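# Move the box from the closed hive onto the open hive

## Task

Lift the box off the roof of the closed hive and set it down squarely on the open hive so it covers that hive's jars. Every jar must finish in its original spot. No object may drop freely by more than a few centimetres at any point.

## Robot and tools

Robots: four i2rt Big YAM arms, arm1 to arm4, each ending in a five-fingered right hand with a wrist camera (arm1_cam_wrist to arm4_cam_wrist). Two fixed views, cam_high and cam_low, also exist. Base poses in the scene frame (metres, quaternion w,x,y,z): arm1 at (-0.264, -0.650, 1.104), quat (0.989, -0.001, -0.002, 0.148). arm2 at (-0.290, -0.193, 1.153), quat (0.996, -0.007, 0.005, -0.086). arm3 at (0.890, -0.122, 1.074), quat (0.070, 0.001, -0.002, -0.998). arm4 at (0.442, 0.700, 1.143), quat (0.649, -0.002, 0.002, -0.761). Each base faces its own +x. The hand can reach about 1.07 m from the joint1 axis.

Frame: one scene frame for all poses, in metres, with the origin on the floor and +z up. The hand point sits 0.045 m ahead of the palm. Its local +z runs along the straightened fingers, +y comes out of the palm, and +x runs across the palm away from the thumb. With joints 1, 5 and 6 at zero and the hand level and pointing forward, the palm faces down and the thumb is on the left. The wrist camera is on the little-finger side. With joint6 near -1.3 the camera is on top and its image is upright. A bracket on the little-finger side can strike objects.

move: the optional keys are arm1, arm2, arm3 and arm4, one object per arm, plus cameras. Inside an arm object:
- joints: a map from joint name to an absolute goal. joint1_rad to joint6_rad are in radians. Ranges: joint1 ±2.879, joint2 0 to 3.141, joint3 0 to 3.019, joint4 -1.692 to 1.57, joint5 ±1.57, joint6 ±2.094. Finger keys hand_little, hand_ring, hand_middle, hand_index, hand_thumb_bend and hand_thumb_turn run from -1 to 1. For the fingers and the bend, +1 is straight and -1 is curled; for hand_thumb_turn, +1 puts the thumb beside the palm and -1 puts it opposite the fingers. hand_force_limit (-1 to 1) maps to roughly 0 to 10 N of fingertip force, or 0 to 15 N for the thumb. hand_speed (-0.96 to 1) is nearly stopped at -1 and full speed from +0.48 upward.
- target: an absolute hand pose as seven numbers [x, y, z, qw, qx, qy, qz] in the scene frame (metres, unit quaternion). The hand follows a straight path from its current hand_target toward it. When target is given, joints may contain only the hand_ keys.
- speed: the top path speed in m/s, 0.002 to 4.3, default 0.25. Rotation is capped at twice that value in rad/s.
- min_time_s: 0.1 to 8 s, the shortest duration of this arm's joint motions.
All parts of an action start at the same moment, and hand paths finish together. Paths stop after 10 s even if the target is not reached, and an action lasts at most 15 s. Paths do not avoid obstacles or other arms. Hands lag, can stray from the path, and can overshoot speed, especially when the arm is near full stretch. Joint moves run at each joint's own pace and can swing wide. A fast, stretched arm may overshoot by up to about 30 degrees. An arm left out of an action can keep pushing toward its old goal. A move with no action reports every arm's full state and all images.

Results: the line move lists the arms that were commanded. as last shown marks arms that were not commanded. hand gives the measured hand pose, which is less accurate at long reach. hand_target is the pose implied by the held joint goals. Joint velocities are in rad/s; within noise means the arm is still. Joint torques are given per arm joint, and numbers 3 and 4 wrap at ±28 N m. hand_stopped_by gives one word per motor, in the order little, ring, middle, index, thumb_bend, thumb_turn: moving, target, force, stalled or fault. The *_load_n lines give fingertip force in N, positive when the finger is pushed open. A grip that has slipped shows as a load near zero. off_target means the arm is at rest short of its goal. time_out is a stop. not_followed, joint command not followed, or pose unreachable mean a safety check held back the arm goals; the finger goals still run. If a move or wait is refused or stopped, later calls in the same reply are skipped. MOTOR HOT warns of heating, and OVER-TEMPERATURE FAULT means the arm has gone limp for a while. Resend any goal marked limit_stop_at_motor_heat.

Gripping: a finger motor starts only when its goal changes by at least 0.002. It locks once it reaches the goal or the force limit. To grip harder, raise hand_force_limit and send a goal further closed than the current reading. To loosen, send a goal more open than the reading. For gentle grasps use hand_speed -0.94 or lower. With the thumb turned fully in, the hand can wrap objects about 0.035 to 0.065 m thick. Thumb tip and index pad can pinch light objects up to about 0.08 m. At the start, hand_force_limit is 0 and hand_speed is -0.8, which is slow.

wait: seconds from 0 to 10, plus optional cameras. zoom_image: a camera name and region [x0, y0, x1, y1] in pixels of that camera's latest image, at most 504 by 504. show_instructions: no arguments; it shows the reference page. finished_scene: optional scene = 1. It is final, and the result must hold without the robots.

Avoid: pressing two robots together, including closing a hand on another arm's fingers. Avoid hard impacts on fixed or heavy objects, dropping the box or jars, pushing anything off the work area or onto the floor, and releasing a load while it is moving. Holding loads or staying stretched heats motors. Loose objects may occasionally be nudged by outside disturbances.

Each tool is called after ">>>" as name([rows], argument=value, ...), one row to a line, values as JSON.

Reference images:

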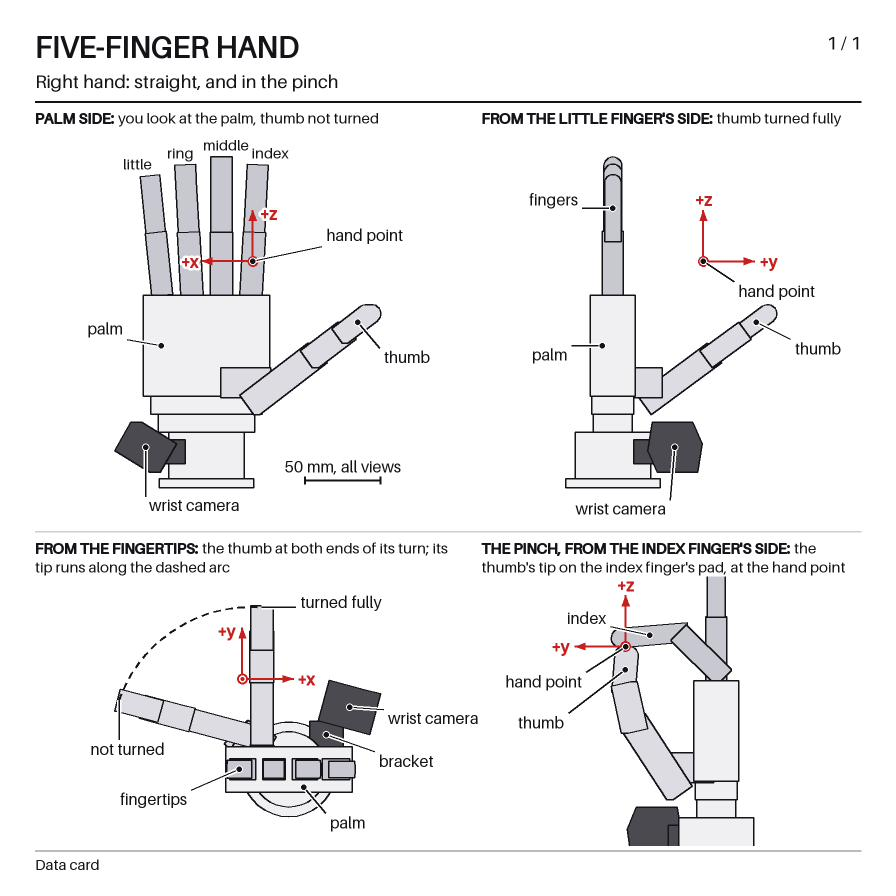

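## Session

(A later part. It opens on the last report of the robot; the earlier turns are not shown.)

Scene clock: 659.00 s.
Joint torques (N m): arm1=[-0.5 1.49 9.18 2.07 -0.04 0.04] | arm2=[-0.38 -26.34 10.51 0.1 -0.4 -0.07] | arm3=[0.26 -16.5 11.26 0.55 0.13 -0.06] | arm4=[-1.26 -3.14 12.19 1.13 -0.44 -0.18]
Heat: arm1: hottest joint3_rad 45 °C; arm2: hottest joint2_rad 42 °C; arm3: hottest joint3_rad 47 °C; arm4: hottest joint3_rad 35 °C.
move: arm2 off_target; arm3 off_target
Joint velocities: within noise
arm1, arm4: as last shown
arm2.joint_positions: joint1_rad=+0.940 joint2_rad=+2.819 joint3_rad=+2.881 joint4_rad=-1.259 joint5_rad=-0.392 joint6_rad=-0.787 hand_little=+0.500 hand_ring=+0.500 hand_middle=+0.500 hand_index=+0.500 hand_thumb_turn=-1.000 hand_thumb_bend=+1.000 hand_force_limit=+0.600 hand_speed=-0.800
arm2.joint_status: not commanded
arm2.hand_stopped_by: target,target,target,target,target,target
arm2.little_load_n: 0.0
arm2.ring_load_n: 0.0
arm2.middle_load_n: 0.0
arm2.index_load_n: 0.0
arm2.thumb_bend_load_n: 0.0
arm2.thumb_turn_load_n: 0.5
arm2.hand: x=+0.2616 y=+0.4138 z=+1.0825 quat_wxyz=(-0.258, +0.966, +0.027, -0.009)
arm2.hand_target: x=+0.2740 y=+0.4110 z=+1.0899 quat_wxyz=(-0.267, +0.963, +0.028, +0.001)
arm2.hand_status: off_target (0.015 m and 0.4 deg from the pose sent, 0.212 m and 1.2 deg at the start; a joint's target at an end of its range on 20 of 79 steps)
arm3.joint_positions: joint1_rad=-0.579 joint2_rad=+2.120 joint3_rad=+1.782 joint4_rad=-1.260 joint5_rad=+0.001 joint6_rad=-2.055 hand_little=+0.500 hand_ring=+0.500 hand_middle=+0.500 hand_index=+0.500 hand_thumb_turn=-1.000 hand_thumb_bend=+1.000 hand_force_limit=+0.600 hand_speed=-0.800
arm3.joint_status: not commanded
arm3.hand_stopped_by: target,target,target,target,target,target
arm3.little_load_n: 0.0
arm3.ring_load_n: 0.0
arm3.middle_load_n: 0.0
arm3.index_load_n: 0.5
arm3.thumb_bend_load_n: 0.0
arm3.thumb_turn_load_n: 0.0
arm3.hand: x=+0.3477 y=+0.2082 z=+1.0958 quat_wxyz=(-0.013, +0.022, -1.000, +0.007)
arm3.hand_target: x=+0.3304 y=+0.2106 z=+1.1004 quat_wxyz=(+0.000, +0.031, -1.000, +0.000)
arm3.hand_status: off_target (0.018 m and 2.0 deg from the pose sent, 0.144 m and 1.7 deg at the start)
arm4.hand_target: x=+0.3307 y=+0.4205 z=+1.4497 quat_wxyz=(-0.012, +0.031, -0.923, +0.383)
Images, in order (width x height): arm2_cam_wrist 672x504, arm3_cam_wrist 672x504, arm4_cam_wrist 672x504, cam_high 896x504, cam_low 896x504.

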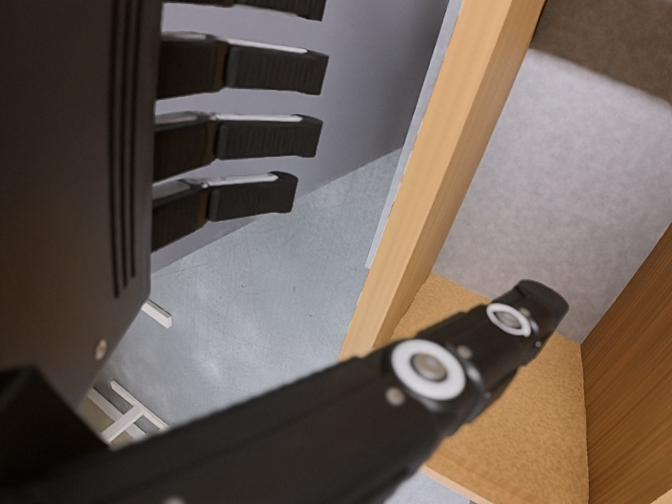

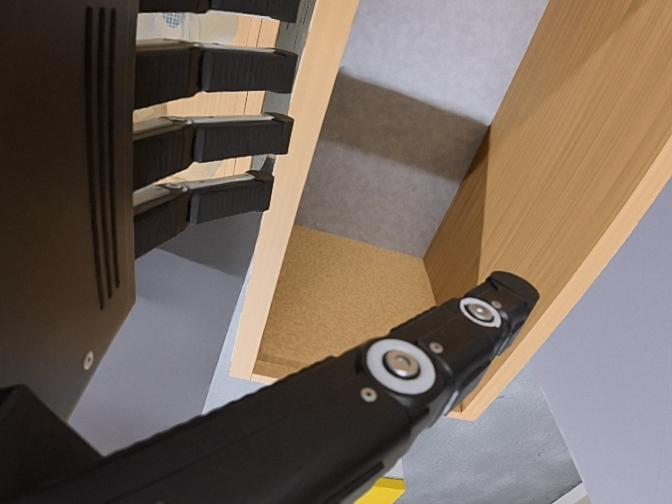

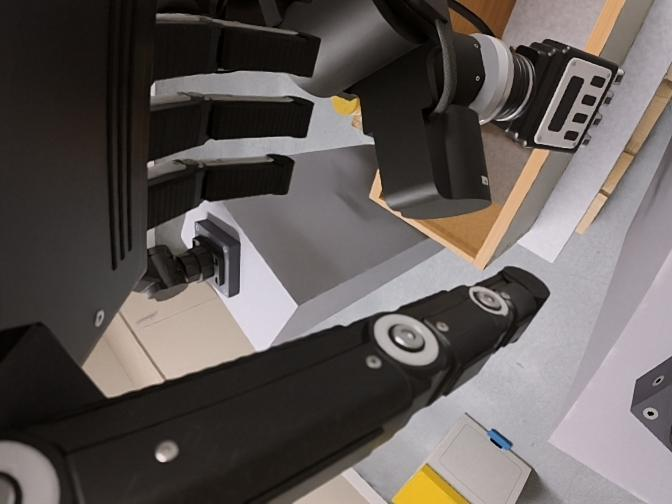

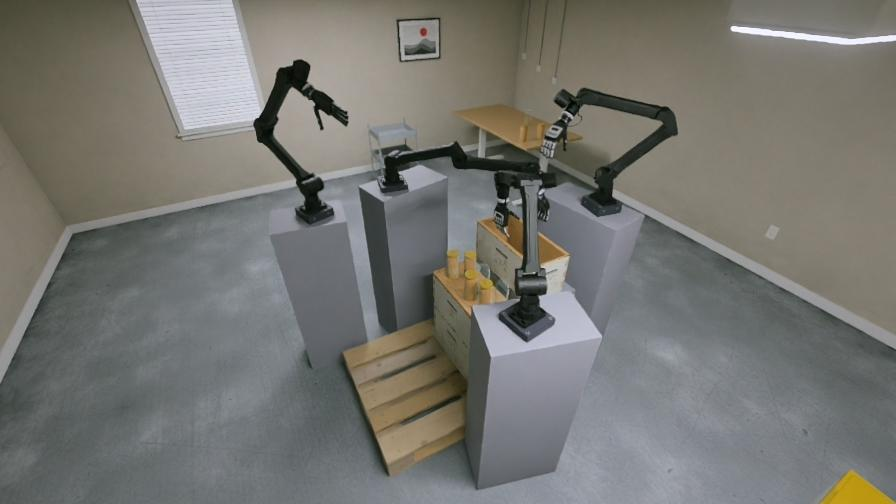

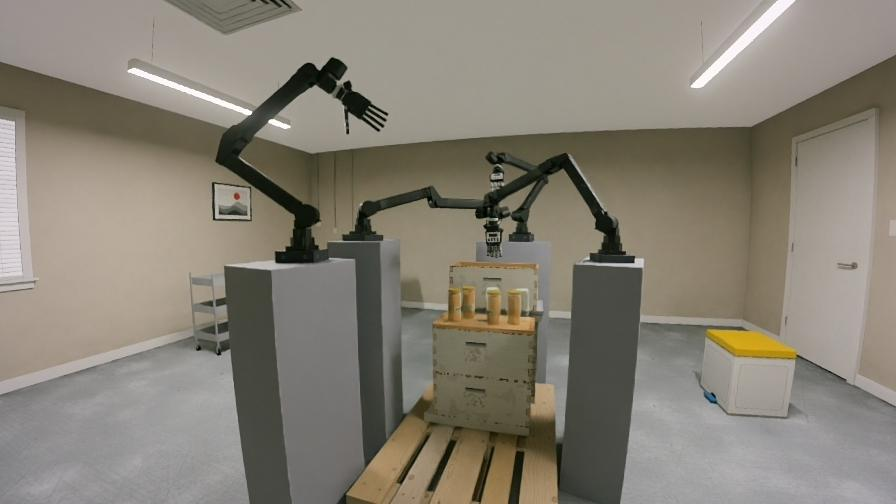

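>>> move(arm2={"target": [0.15, 0.30, 1.20, 0.2587, -0.9655, -0.0295, 0.0079], "speed": 0.15}, arm3={"target": [0.45, 0.20, 1.20, 0.0, -0.0305, 0.9995, 0.0], "speed": 0.15})

>>> move(arm2={"target": [0.0985, 0.350, 1.12, 0.3642, -0.6308, 0.5934, -0.3426], "speed": 0.2}, arm3={"target": [0.512, 0.345, 1.12, 0.3426, -0.5934, -0.6308, 0.3642], "speed": 0.2}, arm4={"target": [0.33, 0.20, 1.20, 0.0079, -0.0295, 0.9655, -0.2587], "speed": 0.2}, cameras=["all"])

Scene clock: 711.20 s.
Joint torques (N m): arm1=[-0.56 1.61 9.25 2.25 -0.04 0.06] | arm2=[0.03 -21.71 6.06 0.95 -0.32 0.04] | arm3=[-1.44 -13.27 8.28 -0.03 0.16 -0.07] | arm4=[-1.03 -2.9 12.05 1.17 -0.46 -0.18]
Heat: arm1: hottest joint3_rad 45 °C; arm2: hottest joint2_rad 49 °C; arm3: hottest joint3_rad 50 °C; arm4: hottest joint3_rad 39 °C.
move: arm2 done; arm3 off_target
Joint velocities: within noise
arm1: as last shown
arm1.index_load_n: 0.5
arm1.thumb_turn_load_n: 0.5
arm2.joint_positions: joint1_rad=+0.940 joint2_rad=+2.057 joint3_rad=+1.764 joint4_rad=-0.920 joint5_rad=-0.394 joint6_rad=-0.798 hand_little=+0.500 hand_ring=+0.500 hand_middle=+0.500 hand_index=+0.500 hand_thumb_turn=-1.000 hand_thumb_bend=+1.000 hand_force_limit=+0.600 hand_speed=-0.800
arm2.joint_status: not commanded
arm2.hand_stopped_by: target,target,target,target,target,target
arm2.little_load_n: 0.0
arm2.ring_load_n: 0.0
arm2.middle_load_n: 0.0
arm2.index_load_n: 0.0
arm2.thumb_bend_load_n: 0.0
arm2.thumb_turn_load_n: 0.0
arm2.hand: x=+0.1456 y=+0.3018 z=+1.1983 quat_wxyz=(-0.254, +0.967, +0.030, -0.014)
arm2.hand_target: x=+0.1500 y=+0.2999 z=+1.2000 quat_wxyz=(-0.259, +0.966, +0.029, -0.008)
arm2.hand_status: done (0.005 m and 0.9 deg from the pose sent, 0.198 m and 0.3 deg at the start)
arm3.joint_positions: joint1_rad=-0.623 joint2_rad=+1.776 joint3_rad=+1.540 joint4_rad=-1.315 joint5_rad=+0.021 joint6_rad=-2.059 hand_little=+0.500 hand_ring=+0.500 hand_middle=+0.500 hand_index=+0.500 hand_thumb_turn=-1.000 hand_thumb_bend=+1.000 hand_force_limit=+0.600 hand_speed=-0.800
arm3.joint_status: not commanded
arm3.hand_stopped_by: target,target,target,target,target,target
arm3.little_load_n: 0.0
arm3.ring_load_n: 0.0
arm3.middle_load_n: 0.0
arm3.index_load_n: 0.0
arm3.thumb_bend_load_n: 0.0
arm3.thumb_turn_load_n: 0.0
arm3.hand: x=+0.4423 y=+0.1946 z=+1.2039 quat_wxyz=(+0.003, +0.002, -1.000, -0.013)
arm3.hand_target: x=+0.4497 y=+0.1994 z=+1.2000 quat_wxyz=(-0.005, +0.000, -1.000, -0.009)
arm3.hand_status: off_target (0.010 m and 3.6 deg from the pose sent, 0.146 m and 2.0 deg at the start; a joint's target at an end of its range on 57 of 60 steps)
arm4.joint_positions: joint1_rad=-0.511 joint2_rad=+0.860 joint3_rad=+1.027 joint4_rad=-1.156 joint5_rad=-0.501 joint6_rad=-0.567 hand_little=+0.500 hand_ring=+0.500 hand_middle=+0.500 hand_index=+0.500 hand_thumb_turn=-1.000 hand_thumb_bend=+1.000 hand_force_limit=+0.600 hand_speed=-0.800
arm4.joint_status: not commanded
arm4.hand_stopped_by: target,target,target,target,target,target
arm4.little_load_n: 0.0
arm4.ring_load_n: 0.0
arm4.middle_load_n: 0.0
arm4.index_load_n: 0.0
arm4.thumb_bend_load_n: 0.0
arm4.thumb_turn_load_n: 0.0
arm4.hand: x=+0.3367 y=+0.4245 z=+1.4246 quat_wxyz=(-0.029, +0.024, -0.931, +0.364)
arm4.hand_target: x=+0.3307 y=+0.4205 z=+1.4497 quat_wxyz=(-0.012, +0.031, -0.923, +0.383)
arm4.hand_status: not commanded
pictures: none
led back after a hold (arm2 arm): the arm was led back toward your command in small steps, so it may still be short of it.
pose unreachable (arm2 arm): on one or more control steps of this call this arm could not follow its commanded pose, so it was not sent that pose on those steps. It may still have moved: this result reports where it is.
cause: moving toward the commanded pose would bring a part of the arm too close to another arm (a part of this arm and the arm4 arm's hand, 78 mm apart when this arm was first held).

Scene clock: 716.57 s.
Joint torques (N m): arm1=[-0.67 1.67 9.18 2.32 -0.02 0.04] | arm2=[1.44 -16.56 7.79 0.44 0.55 0.21] | arm3=[-1.2 -13.16 7.77 1.87 -0.52 0.12] | arm4=[-0.38 -11.52 10.81 1.87 -0.09 -0.04]
Heat: arm1: hottest joint3_rad 45 °C; arm2: hottest joint2_rad 49 °C; arm3: hottest joint3_rad 49 °C; arm4: hottest joint3_rad 39 °C.
move: arm2 off_target; arm3 off_target; arm4 off_target
Joint velocities: within noise
arm1: as last shown
arm1.index_load_n: 0.0
arm1.thumb_turn_load_n: 0.0
arm2.joint_positions: joint1_rad=+1.272 joint2_rad=+1.978 joint3_rad=+1.178 joint4_rad=-0.050 joint5_rad=+0.847 joint6_rad=+0.695 hand_little=+0.500 hand_ring=+0.500 hand_middle=+0.500 hand_index=+0.500 hand_thumb_turn=-1.000 hand_thumb_bend=+1.000 hand_force_limit=+0.600 hand_speed=-0.800
arm2.joint_status: not commanded
arm2.hand_stopped_by: target,target,target,target,target,target
arm2.little_load_n: 0.0
arm2.ring_load_n: 0.0
arm2.middle_load_n: 0.0
arm2.index_load_n: 0.0
arm2.thumb_bend_load_n: 0.0
arm2.thumb_turn_load_n: 0.0
arm2.hand: x=+0.0961 y=+0.3332 z=+1.1150 quat_wxyz=(-0.355, +0.636, -0.590, +0.347)
arm2.hand_target: x=+0.0981 y=+0.3495 z=+1.1202 quat_wxyz=(-0.364, +0.631, -0.593, +0.342)
arm2.hand_status: off_target (0.018 m and 1.4 deg from the pose sent, 0.103 m and 94.4 deg at the start)
arm3.joint_positions: joint1_rad=-1.253 joint2_rad=+1.864 joint3_rad=+1.299 joint4_rad=-0.418 joint5_rad=-0.930 joint6_rad=-0.899 hand_little=+0.500 hand_ring=+0.500 hand_middle=+0.500 hand_index=+0.500 hand_thumb_turn=-1.000 hand_thumb_bend=+1.000 hand_force_limit=+0.600 hand_speed=-0.800
arm3.joint_status: not commanded
arm3.hand_stopped_by: target,target,target,target,target,target
arm3.little_load_n: 0.0
arm3.ring_load_n: 0.0
arm3.middle_load_n: 0.0
arm3.index_load_n: 0.0
arm3.thumb_bend_load_n: 0.0
arm3.thumb_turn_load_n: 0.0
arm3.hand: x=+0.5070 y=+0.3418 z=+1.1298 quat_wxyz=(+0.345, -0.586, -0.637, +0.363)
arm3.hand_target: x=+0.5121 y=+0.3448 z=+1.1201 quat_wxyz=(+0.342, -0.593, -0.631, +0.364)
arm3.hand_status: off_target (0.011 m and 1.2 deg from the pose sent, 0.186 m and 102.5 deg at the start)
arm4.joint_positions: joint1_rad=-0.161 joint2_rad=+1.614 joint3_rad=+1.070 joint4_rad=-0.588 joint5_rad=-0.192 joint6_rad=-0.330 hand_little=+0.500 hand_ring=+0.500 hand_middle=+0.500 hand_index=+0.500 hand_thumb_turn=-1.000 hand_thumb_bend=+1.000 hand_force_limit=+0.600 hand_speed=-0.800
arm4.joint_status: not commanded
arm4.hand_stopped_by: target,target,target,target,target,target
arm4.little_load_n: 0.0
arm4.ring_load_n: -0.5
arm4.middle_load_n: 0.0
arm4.index_load_n: 0.0
arm4.thumb_bend_load_n: 0.0
arm4.thumb_turn_load_n: 0.0
arm4.hand: x=+0.3343 y=+0.2266 z=+1.1843 quat_wxyz=(-0.017, +0.027, -0.972, +0.234)
arm4.hand_target: x=+0.3304 y=+0.2013 z=+1.2008 quat_wxyz=(-0.008, +0.029, -0.965, +0.259)
arm4.hand_status: off_target (0.031 m and 3.1 deg from the pose sent, 0.318 m and 12.9 deg at the start)
pictures: arm1_cam_wrist, arm2_cam_wrist, arm3_cam_wrist, arm4_cam_wrist, cam_high, cam_low
Images, in order (width x height): arm1_cam_wrist 672x504, arm2_cam_wrist 672x504, arm3_cam_wrist 672x504, arm4_cam_wrist 672x504, cam_high 896x504, cam_low 896x504.

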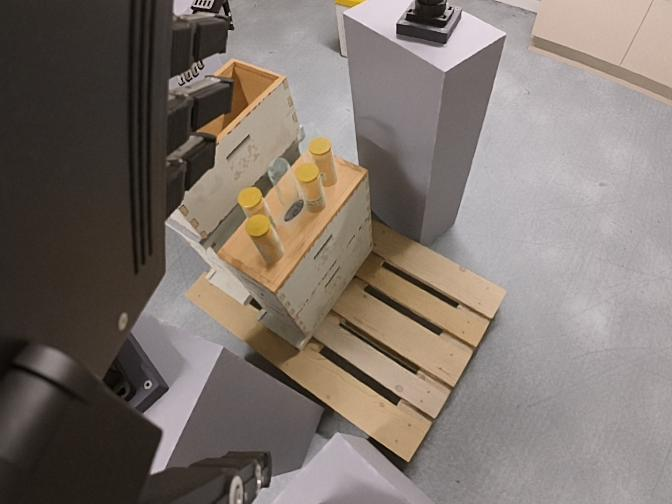

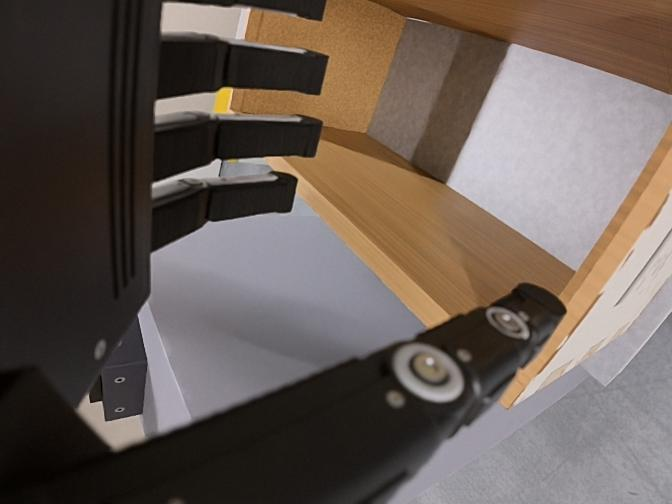

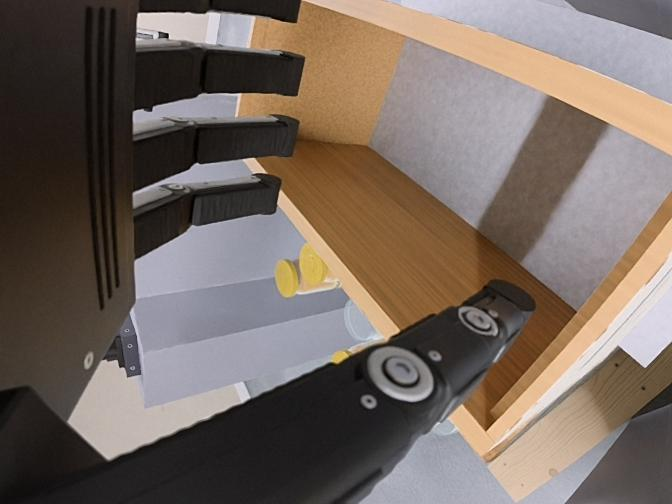

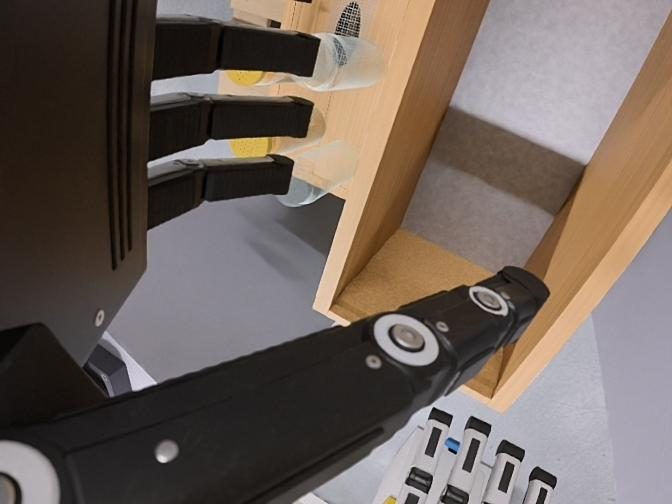

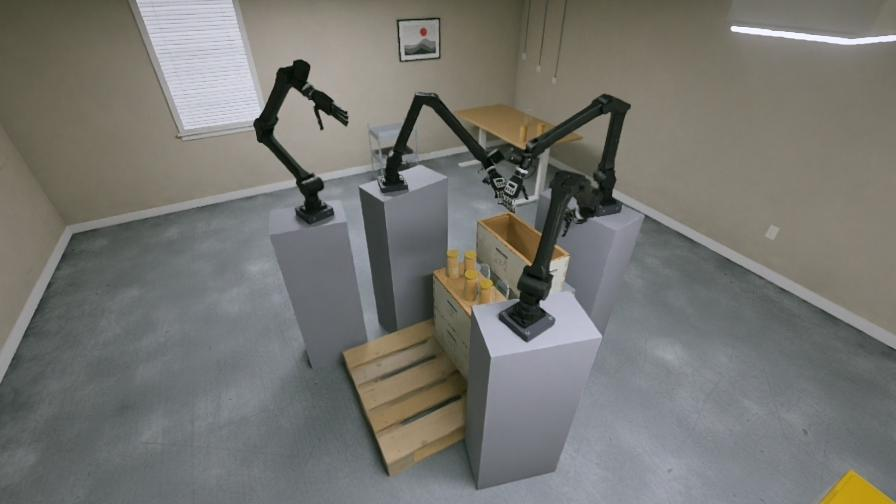

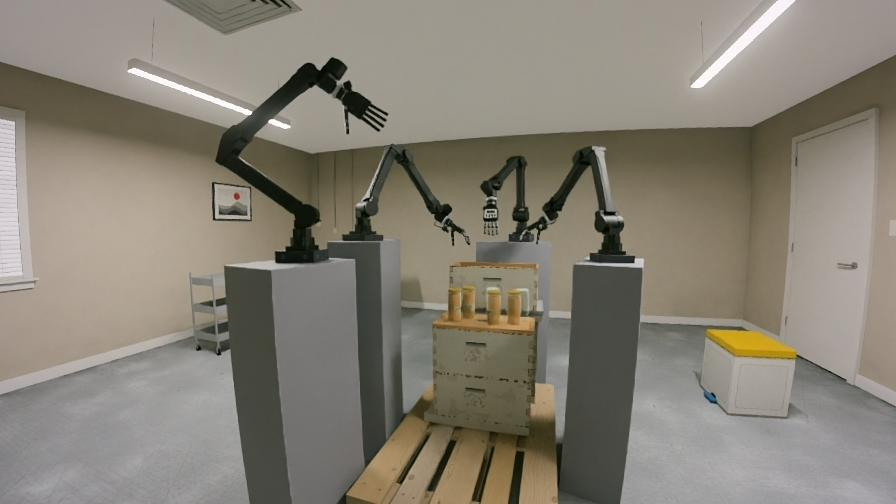

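>>> move(arm2={"target": [0.097, 0.355, 1.03, 0.3642, -0.6308, 0.5934, -0.3426], "speed": 0.12}, arm3={"target": [0.522, 0.342, 1.02, 0.3426, -0.5934, -0.6308, 0.3642], "speed": 0.12}, arm4={"target": [0.33, 0.160, 1.04, 0.0079, -0.0295, 0.9655, -0.2587], "speed": 0.12}, cameras=["arm2_cam_wrist", "arm3_cam_wrist", "arm4_cam_wrist", "cam_high", "cam_low"])

>>> zoom_image(camera="cam_low", region=[440, 200, 560, 320])

>>> zoom_image(camera="cam_high", region=[440, 150, 620, 330])

Scene clock: 749.07 s.
Joint torques (N m): arm1=[-0.62 1.73 9.25 2.18 -0.04 0.06] | arm2=[1.73 -17.44 6.38 1.46 0.58 0.21] | arm3=[-1.55 -13.92 6.65 1.84 -0.55 -0.08] | arm4=[0.09 -14.62 8.49 1.89 -0.07 -0.07]
Heat: arm1: hottest joint3_rad 45 °C; arm2: hottest joint2_rad 45 °C; arm3: hottest joint3_rad 45 °C; arm4: hottest joint3_rad 41 °C.
move: arm2 off_target; arm3 off_target; arm4 off_target
Joint velocities: within noise
arm1: as last shown
arm2.joint_positions: joint1_rad=+1.274 joint2_rad=+2.167 joint3_rad=+1.199 joint4_rad=+0.089 joint5_rad=+0.851 joint6_rad=+0.703 hand_little=+0.500 hand_ring=+0.500 hand_middle=+0.500 hand_index=+0.500 hand_thumb_turn=-1.000 hand_thumb_bend=+1.000 hand_force_limit=+0.600 hand_speed=-0.800
arm2.joint_status: not commanded
arm2.hand_stopped_by: target,target,target,target,target,target
arm2.little_load_n: 0.0
arm2.ring_load_n: 0.0
arm2.middle_load_n: 0.0
arm2.index_load_n: 0.0
arm2.thumb_bend_load_n: 0.0
arm2.thumb_turn_load_n: 0.0
arm2.hand: x=+0.0952 y=+0.3338 z=+1.0249 quat_wxyz=(-0.345, +0.641, -0.590, +0.350)
arm2.hand_target: x=+0.0964 y=+0.3543 z=+1.0304 quat_wxyz=(-0.364, +0.631, -0.593, +0.342)
arm2.hand_status: off_target (0.022 m and 2.7 deg from the pose sent, 0.088 m and 1.4 deg at the start)
arm3.joint_positions: joint1_rad=-1.262 joint2_rad=+2.024 joint3_rad=+1.223 joint4_rad=-0.203 joint5_rad=-0.937 joint6_rad=-0.900 hand_little=+0.500 hand_ring=+0.500 hand_middle=+0.500 hand_index=+0.500 hand_thumb_turn=-1.000 hand_thumb_bend=+1.000 hand_force_limit=+0.600 hand_speed=-0.800
arm3.joint_status: not commanded
arm3.hand_stopped_by: target,target,target,target,target,target
arm3.little_load_n: 0.0
arm3.ring_load_n: 0.0
arm3.middle_load_n: 0.0
arm3.index_load_n: 0.0
arm3.thumb_bend_load_n: 0.5
arm3.thumb_turn_load_n: 0.0
arm3.hand: x=+0.5147 y=+0.3364 z=+1.0278 quat_wxyz=(+0.339, -0.591, -0.633, +0.367)
arm3.hand_target: x=+0.5220 y=+0.3419 z=+1.0203 quat_wxyz=(+0.343, -0.593, -0.631, +0.364)
arm3.hand_status: off_target (0.012 m and 0.6 deg from the pose sent, 0.111 m and 1.2 deg at the start)
arm4.joint_positions: joint1_rad=-0.136 joint2_rad=+1.973 joint3_rad=+1.075 joint4_rad=-0.224 joint5_rad=-0.179 joint6_rad=-0.307 hand_little=+0.500 hand_ring=+0.500 hand_middle=+0.500 hand_index=+0.500 hand_thumb_turn=-1.000 hand_thumb_bend=+1.000 hand_force_limit=+0.600 hand_speed=-0.800
arm4.joint_status: not commanded
arm4.hand_stopped_by: target,target,target,target,target,target
arm4.little_load_n: -0.5
arm4.ring_load_n: 0.0
arm4.middle_load_n: 0.0
arm4.index_load_n: 0.0
arm4.thumb_bend_load_n: 0.0
arm4.thumb_turn_load_n: 0.0
arm4.hand: x=+0.3325 y=+0.1852 z=+1.0303 quat_wxyz=(-0.015, +0.027, -0.971, +0.237)
arm4.hand_target: x=+0.3302 y=+0.1608 z=+1.0409 quat_wxyz=(-0.008, +0.029, -0.965, +0.259)
arm4.hand_status: off_target (0.027 m and 2.7 deg from the pose sent, 0.159 m and 3.1 deg at the start)
Images, in order (width x height): arm2_cam_wrist 672x504, arm3_cam_wrist 672x504, arm4_cam_wrist 672x504, cam_high 896x504, cam_low 896x504.

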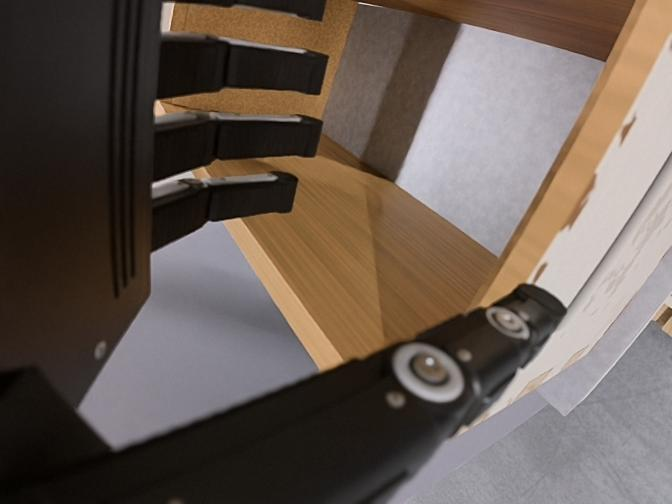

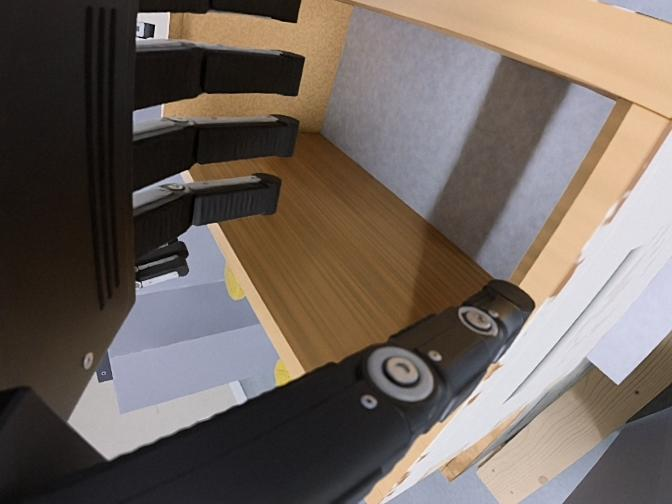

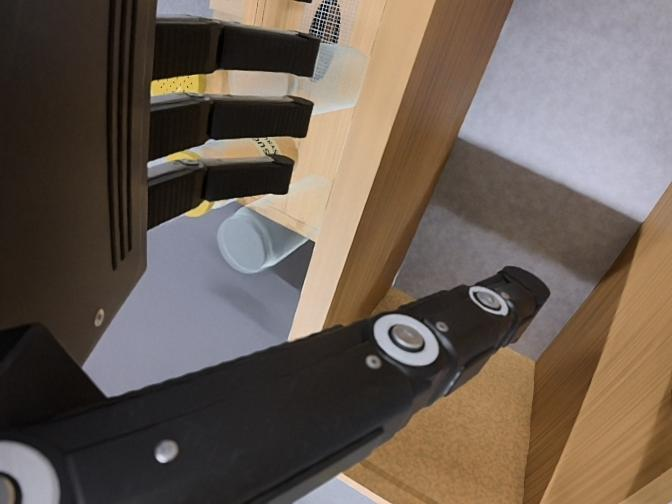

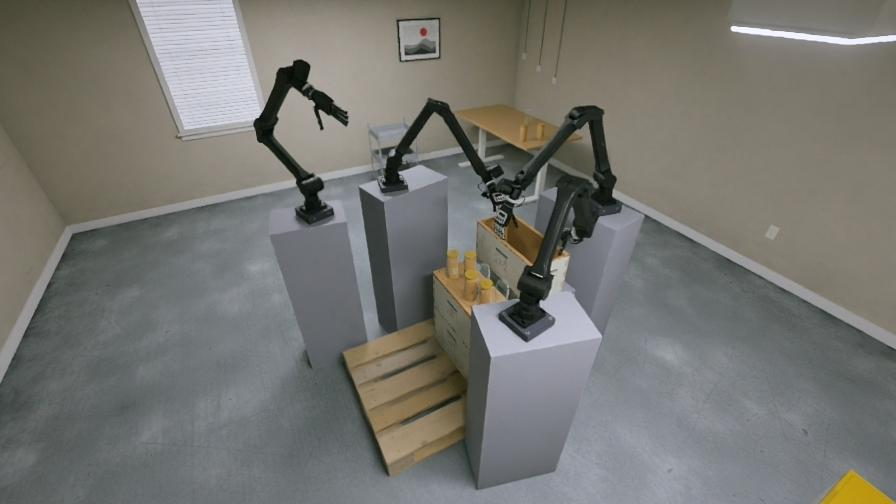

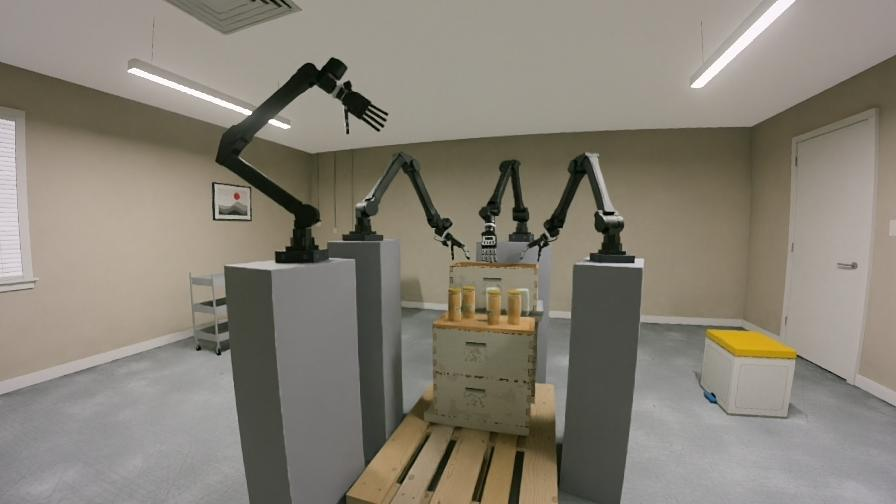

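Scaled by 4.200 from the camera's image (finer frame: 1280x720).

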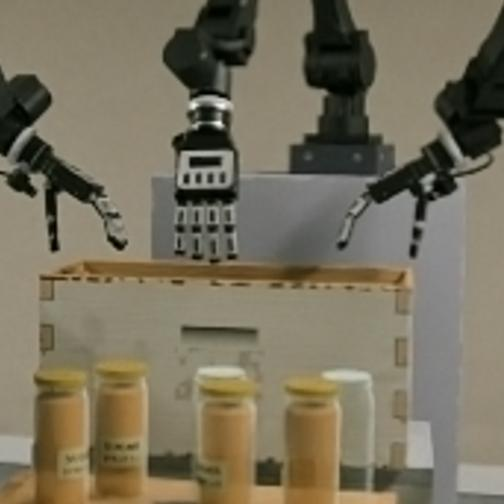

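Scaled by 2.800 from the camera's image (finer frame: 1280x720).

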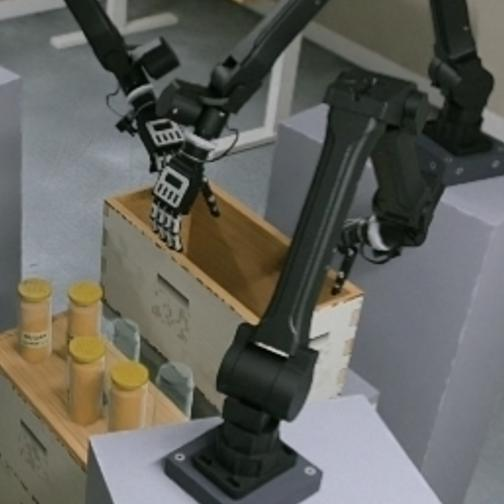

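>>> move(arm2={"target": [0.089, 0.360, 0.985, 0.3642, -0.6308, 0.5934, -0.3426], "speed": 0.1}, arm3={"target": [0.536, 0.342, 0.975, 0.3426, -0.5934, -0.6308, 0.3642], "speed": 0.1}, arm4={"target": [0.345, 0.140, 0.985, 0.0079, -0.0295, 0.9655, -0.2587], "speed": 0.1, "joints": {"hand_index": 0.3, "hand_middle": 0.3, "hand_ring": 0.3, "hand_little": 0.3}}, cameras=["arm2_cam_wrist", "arm3_cam_wrist", "arm4_cam_wrist", "cam_high", "cam_low"])

>>> zoom_image(camera="cam_low", region=[440, 200, 560, 320])

>>> zoom_image(camera="cam_high", region=[460, 180, 580, 300])

Scene clock: 786.53 s.
Joint torques (N m): arm1=[-0.67 1.61 9.14 2.22 -0.03 0.05] | arm2=[1.55 -18.08 5.76 1.4 0.58 0.21] | arm3=[-1.44 -14.04 5.96 1.8 -0.48 -0.07] | arm4=[-0.03 -15.56 7.51 2.03 -0.07 -0.06]
Heat: arm1: hottest joint3_rad 46 °C; arm2: hottest joint2_rad 41 °C; arm3: hottest joint3_rad 43 °C; arm4: hottest joint3_rad 38 °C.
move: arm2 off_target; arm3 off_target; arm4 off_target
Joint velocities: within noise
arm1.joint_positions: joint1_rad=+0.192 joint2_rad=+0.641 joint3_rad=+1.392 joint4_rad=-1.295 joint5_rad=-0.166 joint6_rad=-1.304 hand_little=+1.000 hand_ring=+1.000 hand_middle=+1.000 hand_index=+1.000 hand_thumb_turn=+1.000 hand_thumb_bend=+1.000 hand_force_limit=+0.000 hand_speed=-0.800
arm1.joint_status: not commanded
arm1.hand_stopped_by: target,target,target,target,target,target
arm1.little_load_n: 0.0
arm1.ring_load_n: 0.0
arm1.middle_load_n: 0.0
arm1.index_load_n: 0.0
arm1.thumb_bend_load_n: 0.0
arm1.thumb_turn_load_n: 0.0
arm1.hand: x=-0.0388 y=-0.5485 z=+1.5957 quat_wxyz=(-0.247, +0.857, +0.137, +0.430)
arm1.hand_target: x=-0.0395 y=-0.5488 z=+1.6077 quat_wxyz=(-0.251, +0.850, +0.138, +0.441)
arm1.hand_status: not commanded
arm2.joint_positions: joint1_rad=+1.291 joint2_rad=+2.270 joint3_rad=+1.230 joint4_rad=+0.149 joint5_rad=+0.861 joint6_rad=+0.721 hand_little=+0.500 hand_ring=+0.500 hand_middle=+0.500 hand_index=+0.500 hand_thumb_turn=-1.000 hand_thumb_bend=+1.000 hand_force_limit=+0.600 hand_speed=-0.800
arm2.joint_status: not commanded
arm2.hand_stopped_by: target,target,target,target,target,target
arm2.little_load_n: 0.0
arm2.ring_load_n: 0.0
arm2.middle_load_n: 0.0
arm2.index_load_n: 0.0
arm2.thumb_bend_load_n: 0.0
arm2.thumb_turn_load_n: 0.0
arm2.hand: x=+0.0877 y=+0.3404 z=+0.9808 quat_wxyz=(-0.346, +0.640, -0.590, +0.350)
arm2.hand_target: x=+0.0886 y=+0.3593 z=+0.9854 quat_wxyz=(-0.364, +0.631, -0.593, +0.342)
arm2.hand_status: off_target (0.020 m and 2.6 deg from the pose sent, 0.048 m and 2.6 deg at the start)
arm3.joint_positions: joint1_rad=-1.288 joint2_rad=+2.105 joint3_rad=+1.208 joint4_rad=-0.133 joint5_rad=-0.952 joint6_rad=-0.935 hand_little=+0.500 hand_ring=+0.500 hand_middle=+0.500 hand_index=+0.500 hand_thumb_turn=-1.000 hand_thumb_bend=+1.000 hand_force_limit=+0.600 hand_speed=-0.800
arm3.joint_status: not commanded
arm3.hand_stopped_by: target,target,target,target,target,target
arm3.little_load_n: 0.0
arm3.ring_load_n: 0.0
arm3.middle_load_n: 0.0
arm3.index_load_n: 0.0
arm3.thumb_bend_load_n: 0.0
arm3.thumb_turn_load_n: 0.0
arm3.hand: x=+0.5290 y=+0.3381 z=+0.9834 quat_wxyz=(+0.340, -0.591, -0.633, +0.367)
arm3.hand_target: x=+0.5360 y=+0.3418 z=+0.9751 quat_wxyz=(+0.343, -0.593, -0.631, +0.364)
arm3.hand_status: off_target (0.012 m and 0.6 deg from the pose sent, 0.057 m and 0.6 deg at the start)
arm4.joint_positions: joint1_rad=-0.095 joint2_rad=+2.111 joint3_rad=+1.126 joint4_rad=-0.125 joint5_rad=-0.161 joint6_rad=-0.273 hand_little=+0.300 hand_ring=+0.300 hand_middle=+0.300 hand_index=+0.300 hand_thumb_turn=-1.000 hand_thumb_bend=+1.000 hand_force_limit=+0.600 hand_speed=-0.800
arm4.joint_status: all done
arm4.hand_stopped_by: target,target,target,target,target,target
arm4.little_load_n: 0.0
arm4.ring_load_n: 0.0
arm4.middle_load_n: 0.0
arm4.index_load_n: 0.0
arm4.thumb_bend_load_n: 0.0
arm4.thumb_turn_load_n: 0.0
arm4.hand: x=+0.3471 y=+0.1630 z=+0.9789 quat_wxyz=(-0.013, +0.028, -0.970, +0.240)
arm4.hand_target: x=+0.3452 y=+0.1407 z=+0.9858 quat_wxyz=(-0.008, +0.029, -0.965, +0.259)
arm4.hand_status: off_target (0.024 m and 2.3 deg from the pose sent, 0.065 m and 2.7 deg at the start)
Images, in order (width x height): arm2_cam_wrist 672x504, arm3_cam_wrist 672x504, arm4_cam_wrist 672x504, cam_high 896x504, cam_low 896x504.

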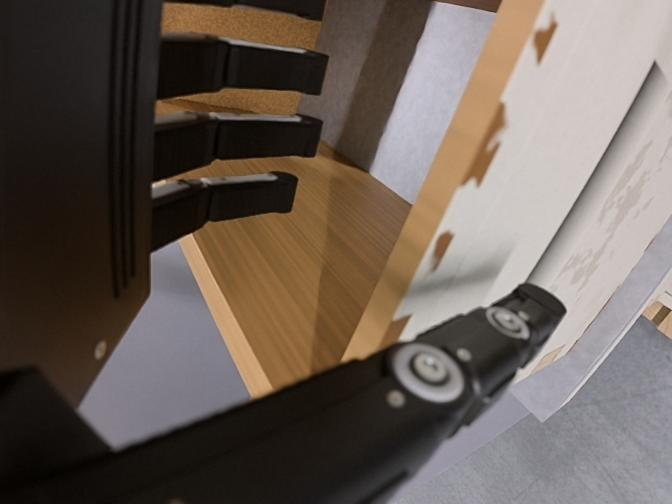

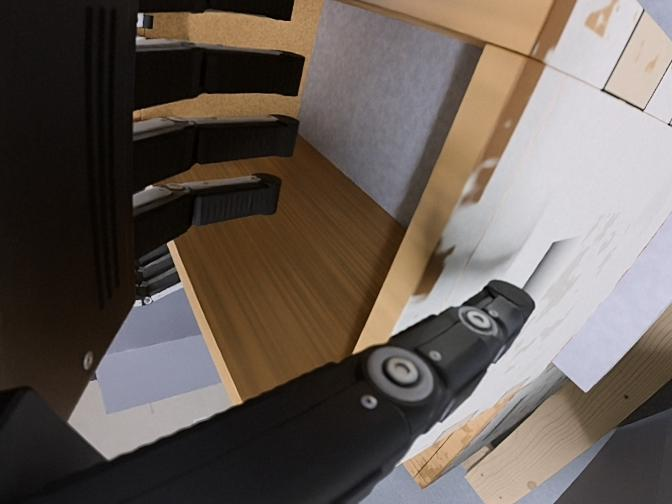

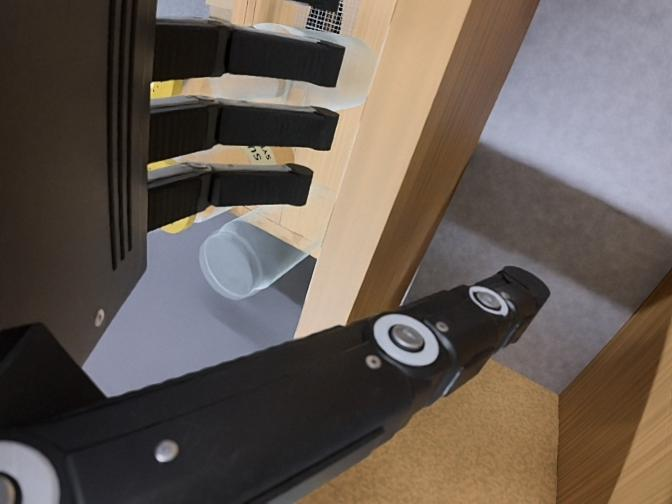

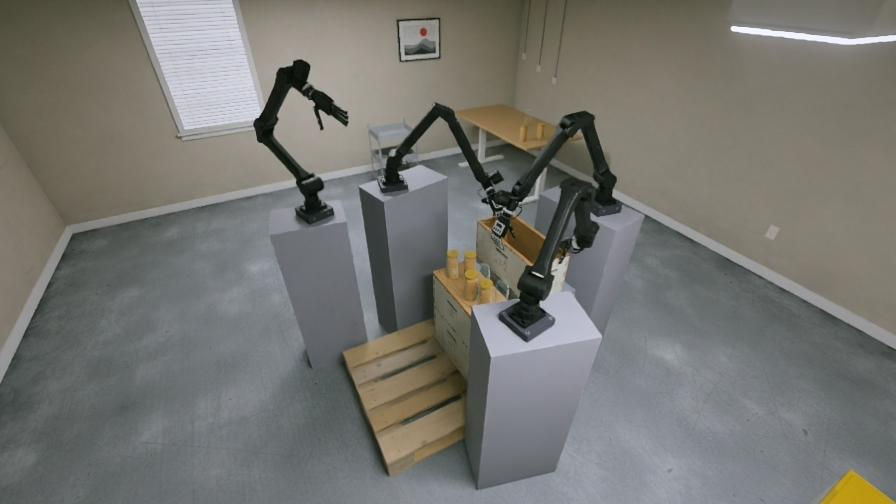

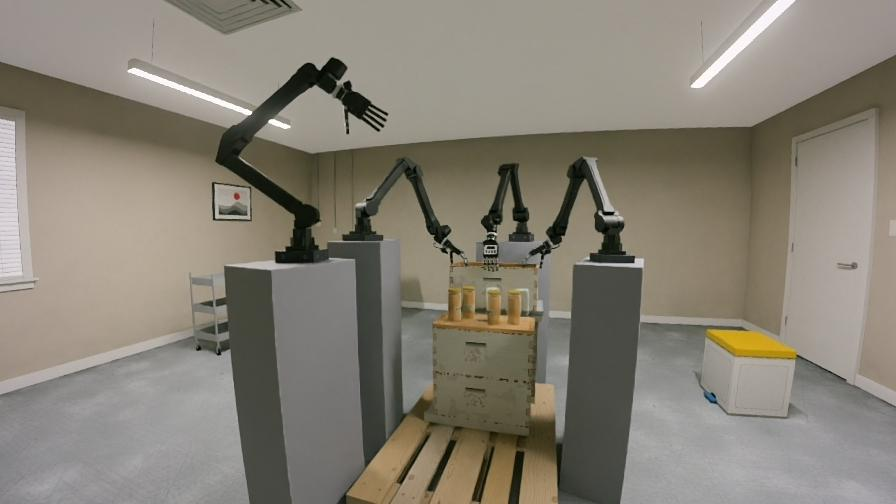

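Scaled by 4.200 from the camera's image (finer frame: 1280x720).

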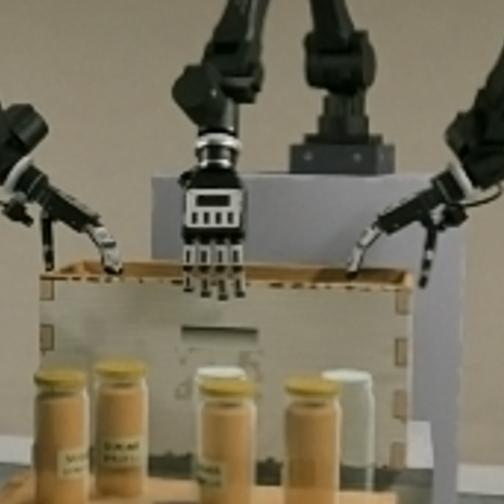

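Scaled by 4.200 from the camera's image (finer frame: 1280x720).

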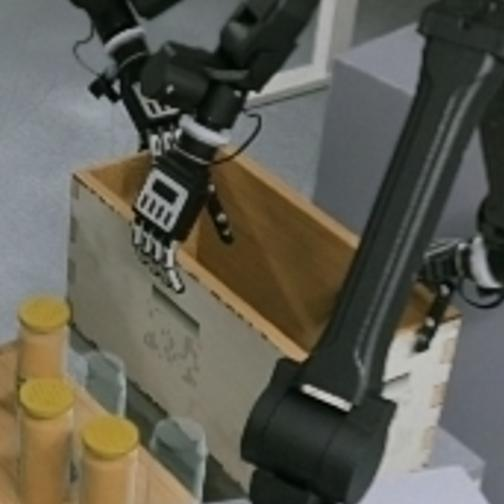

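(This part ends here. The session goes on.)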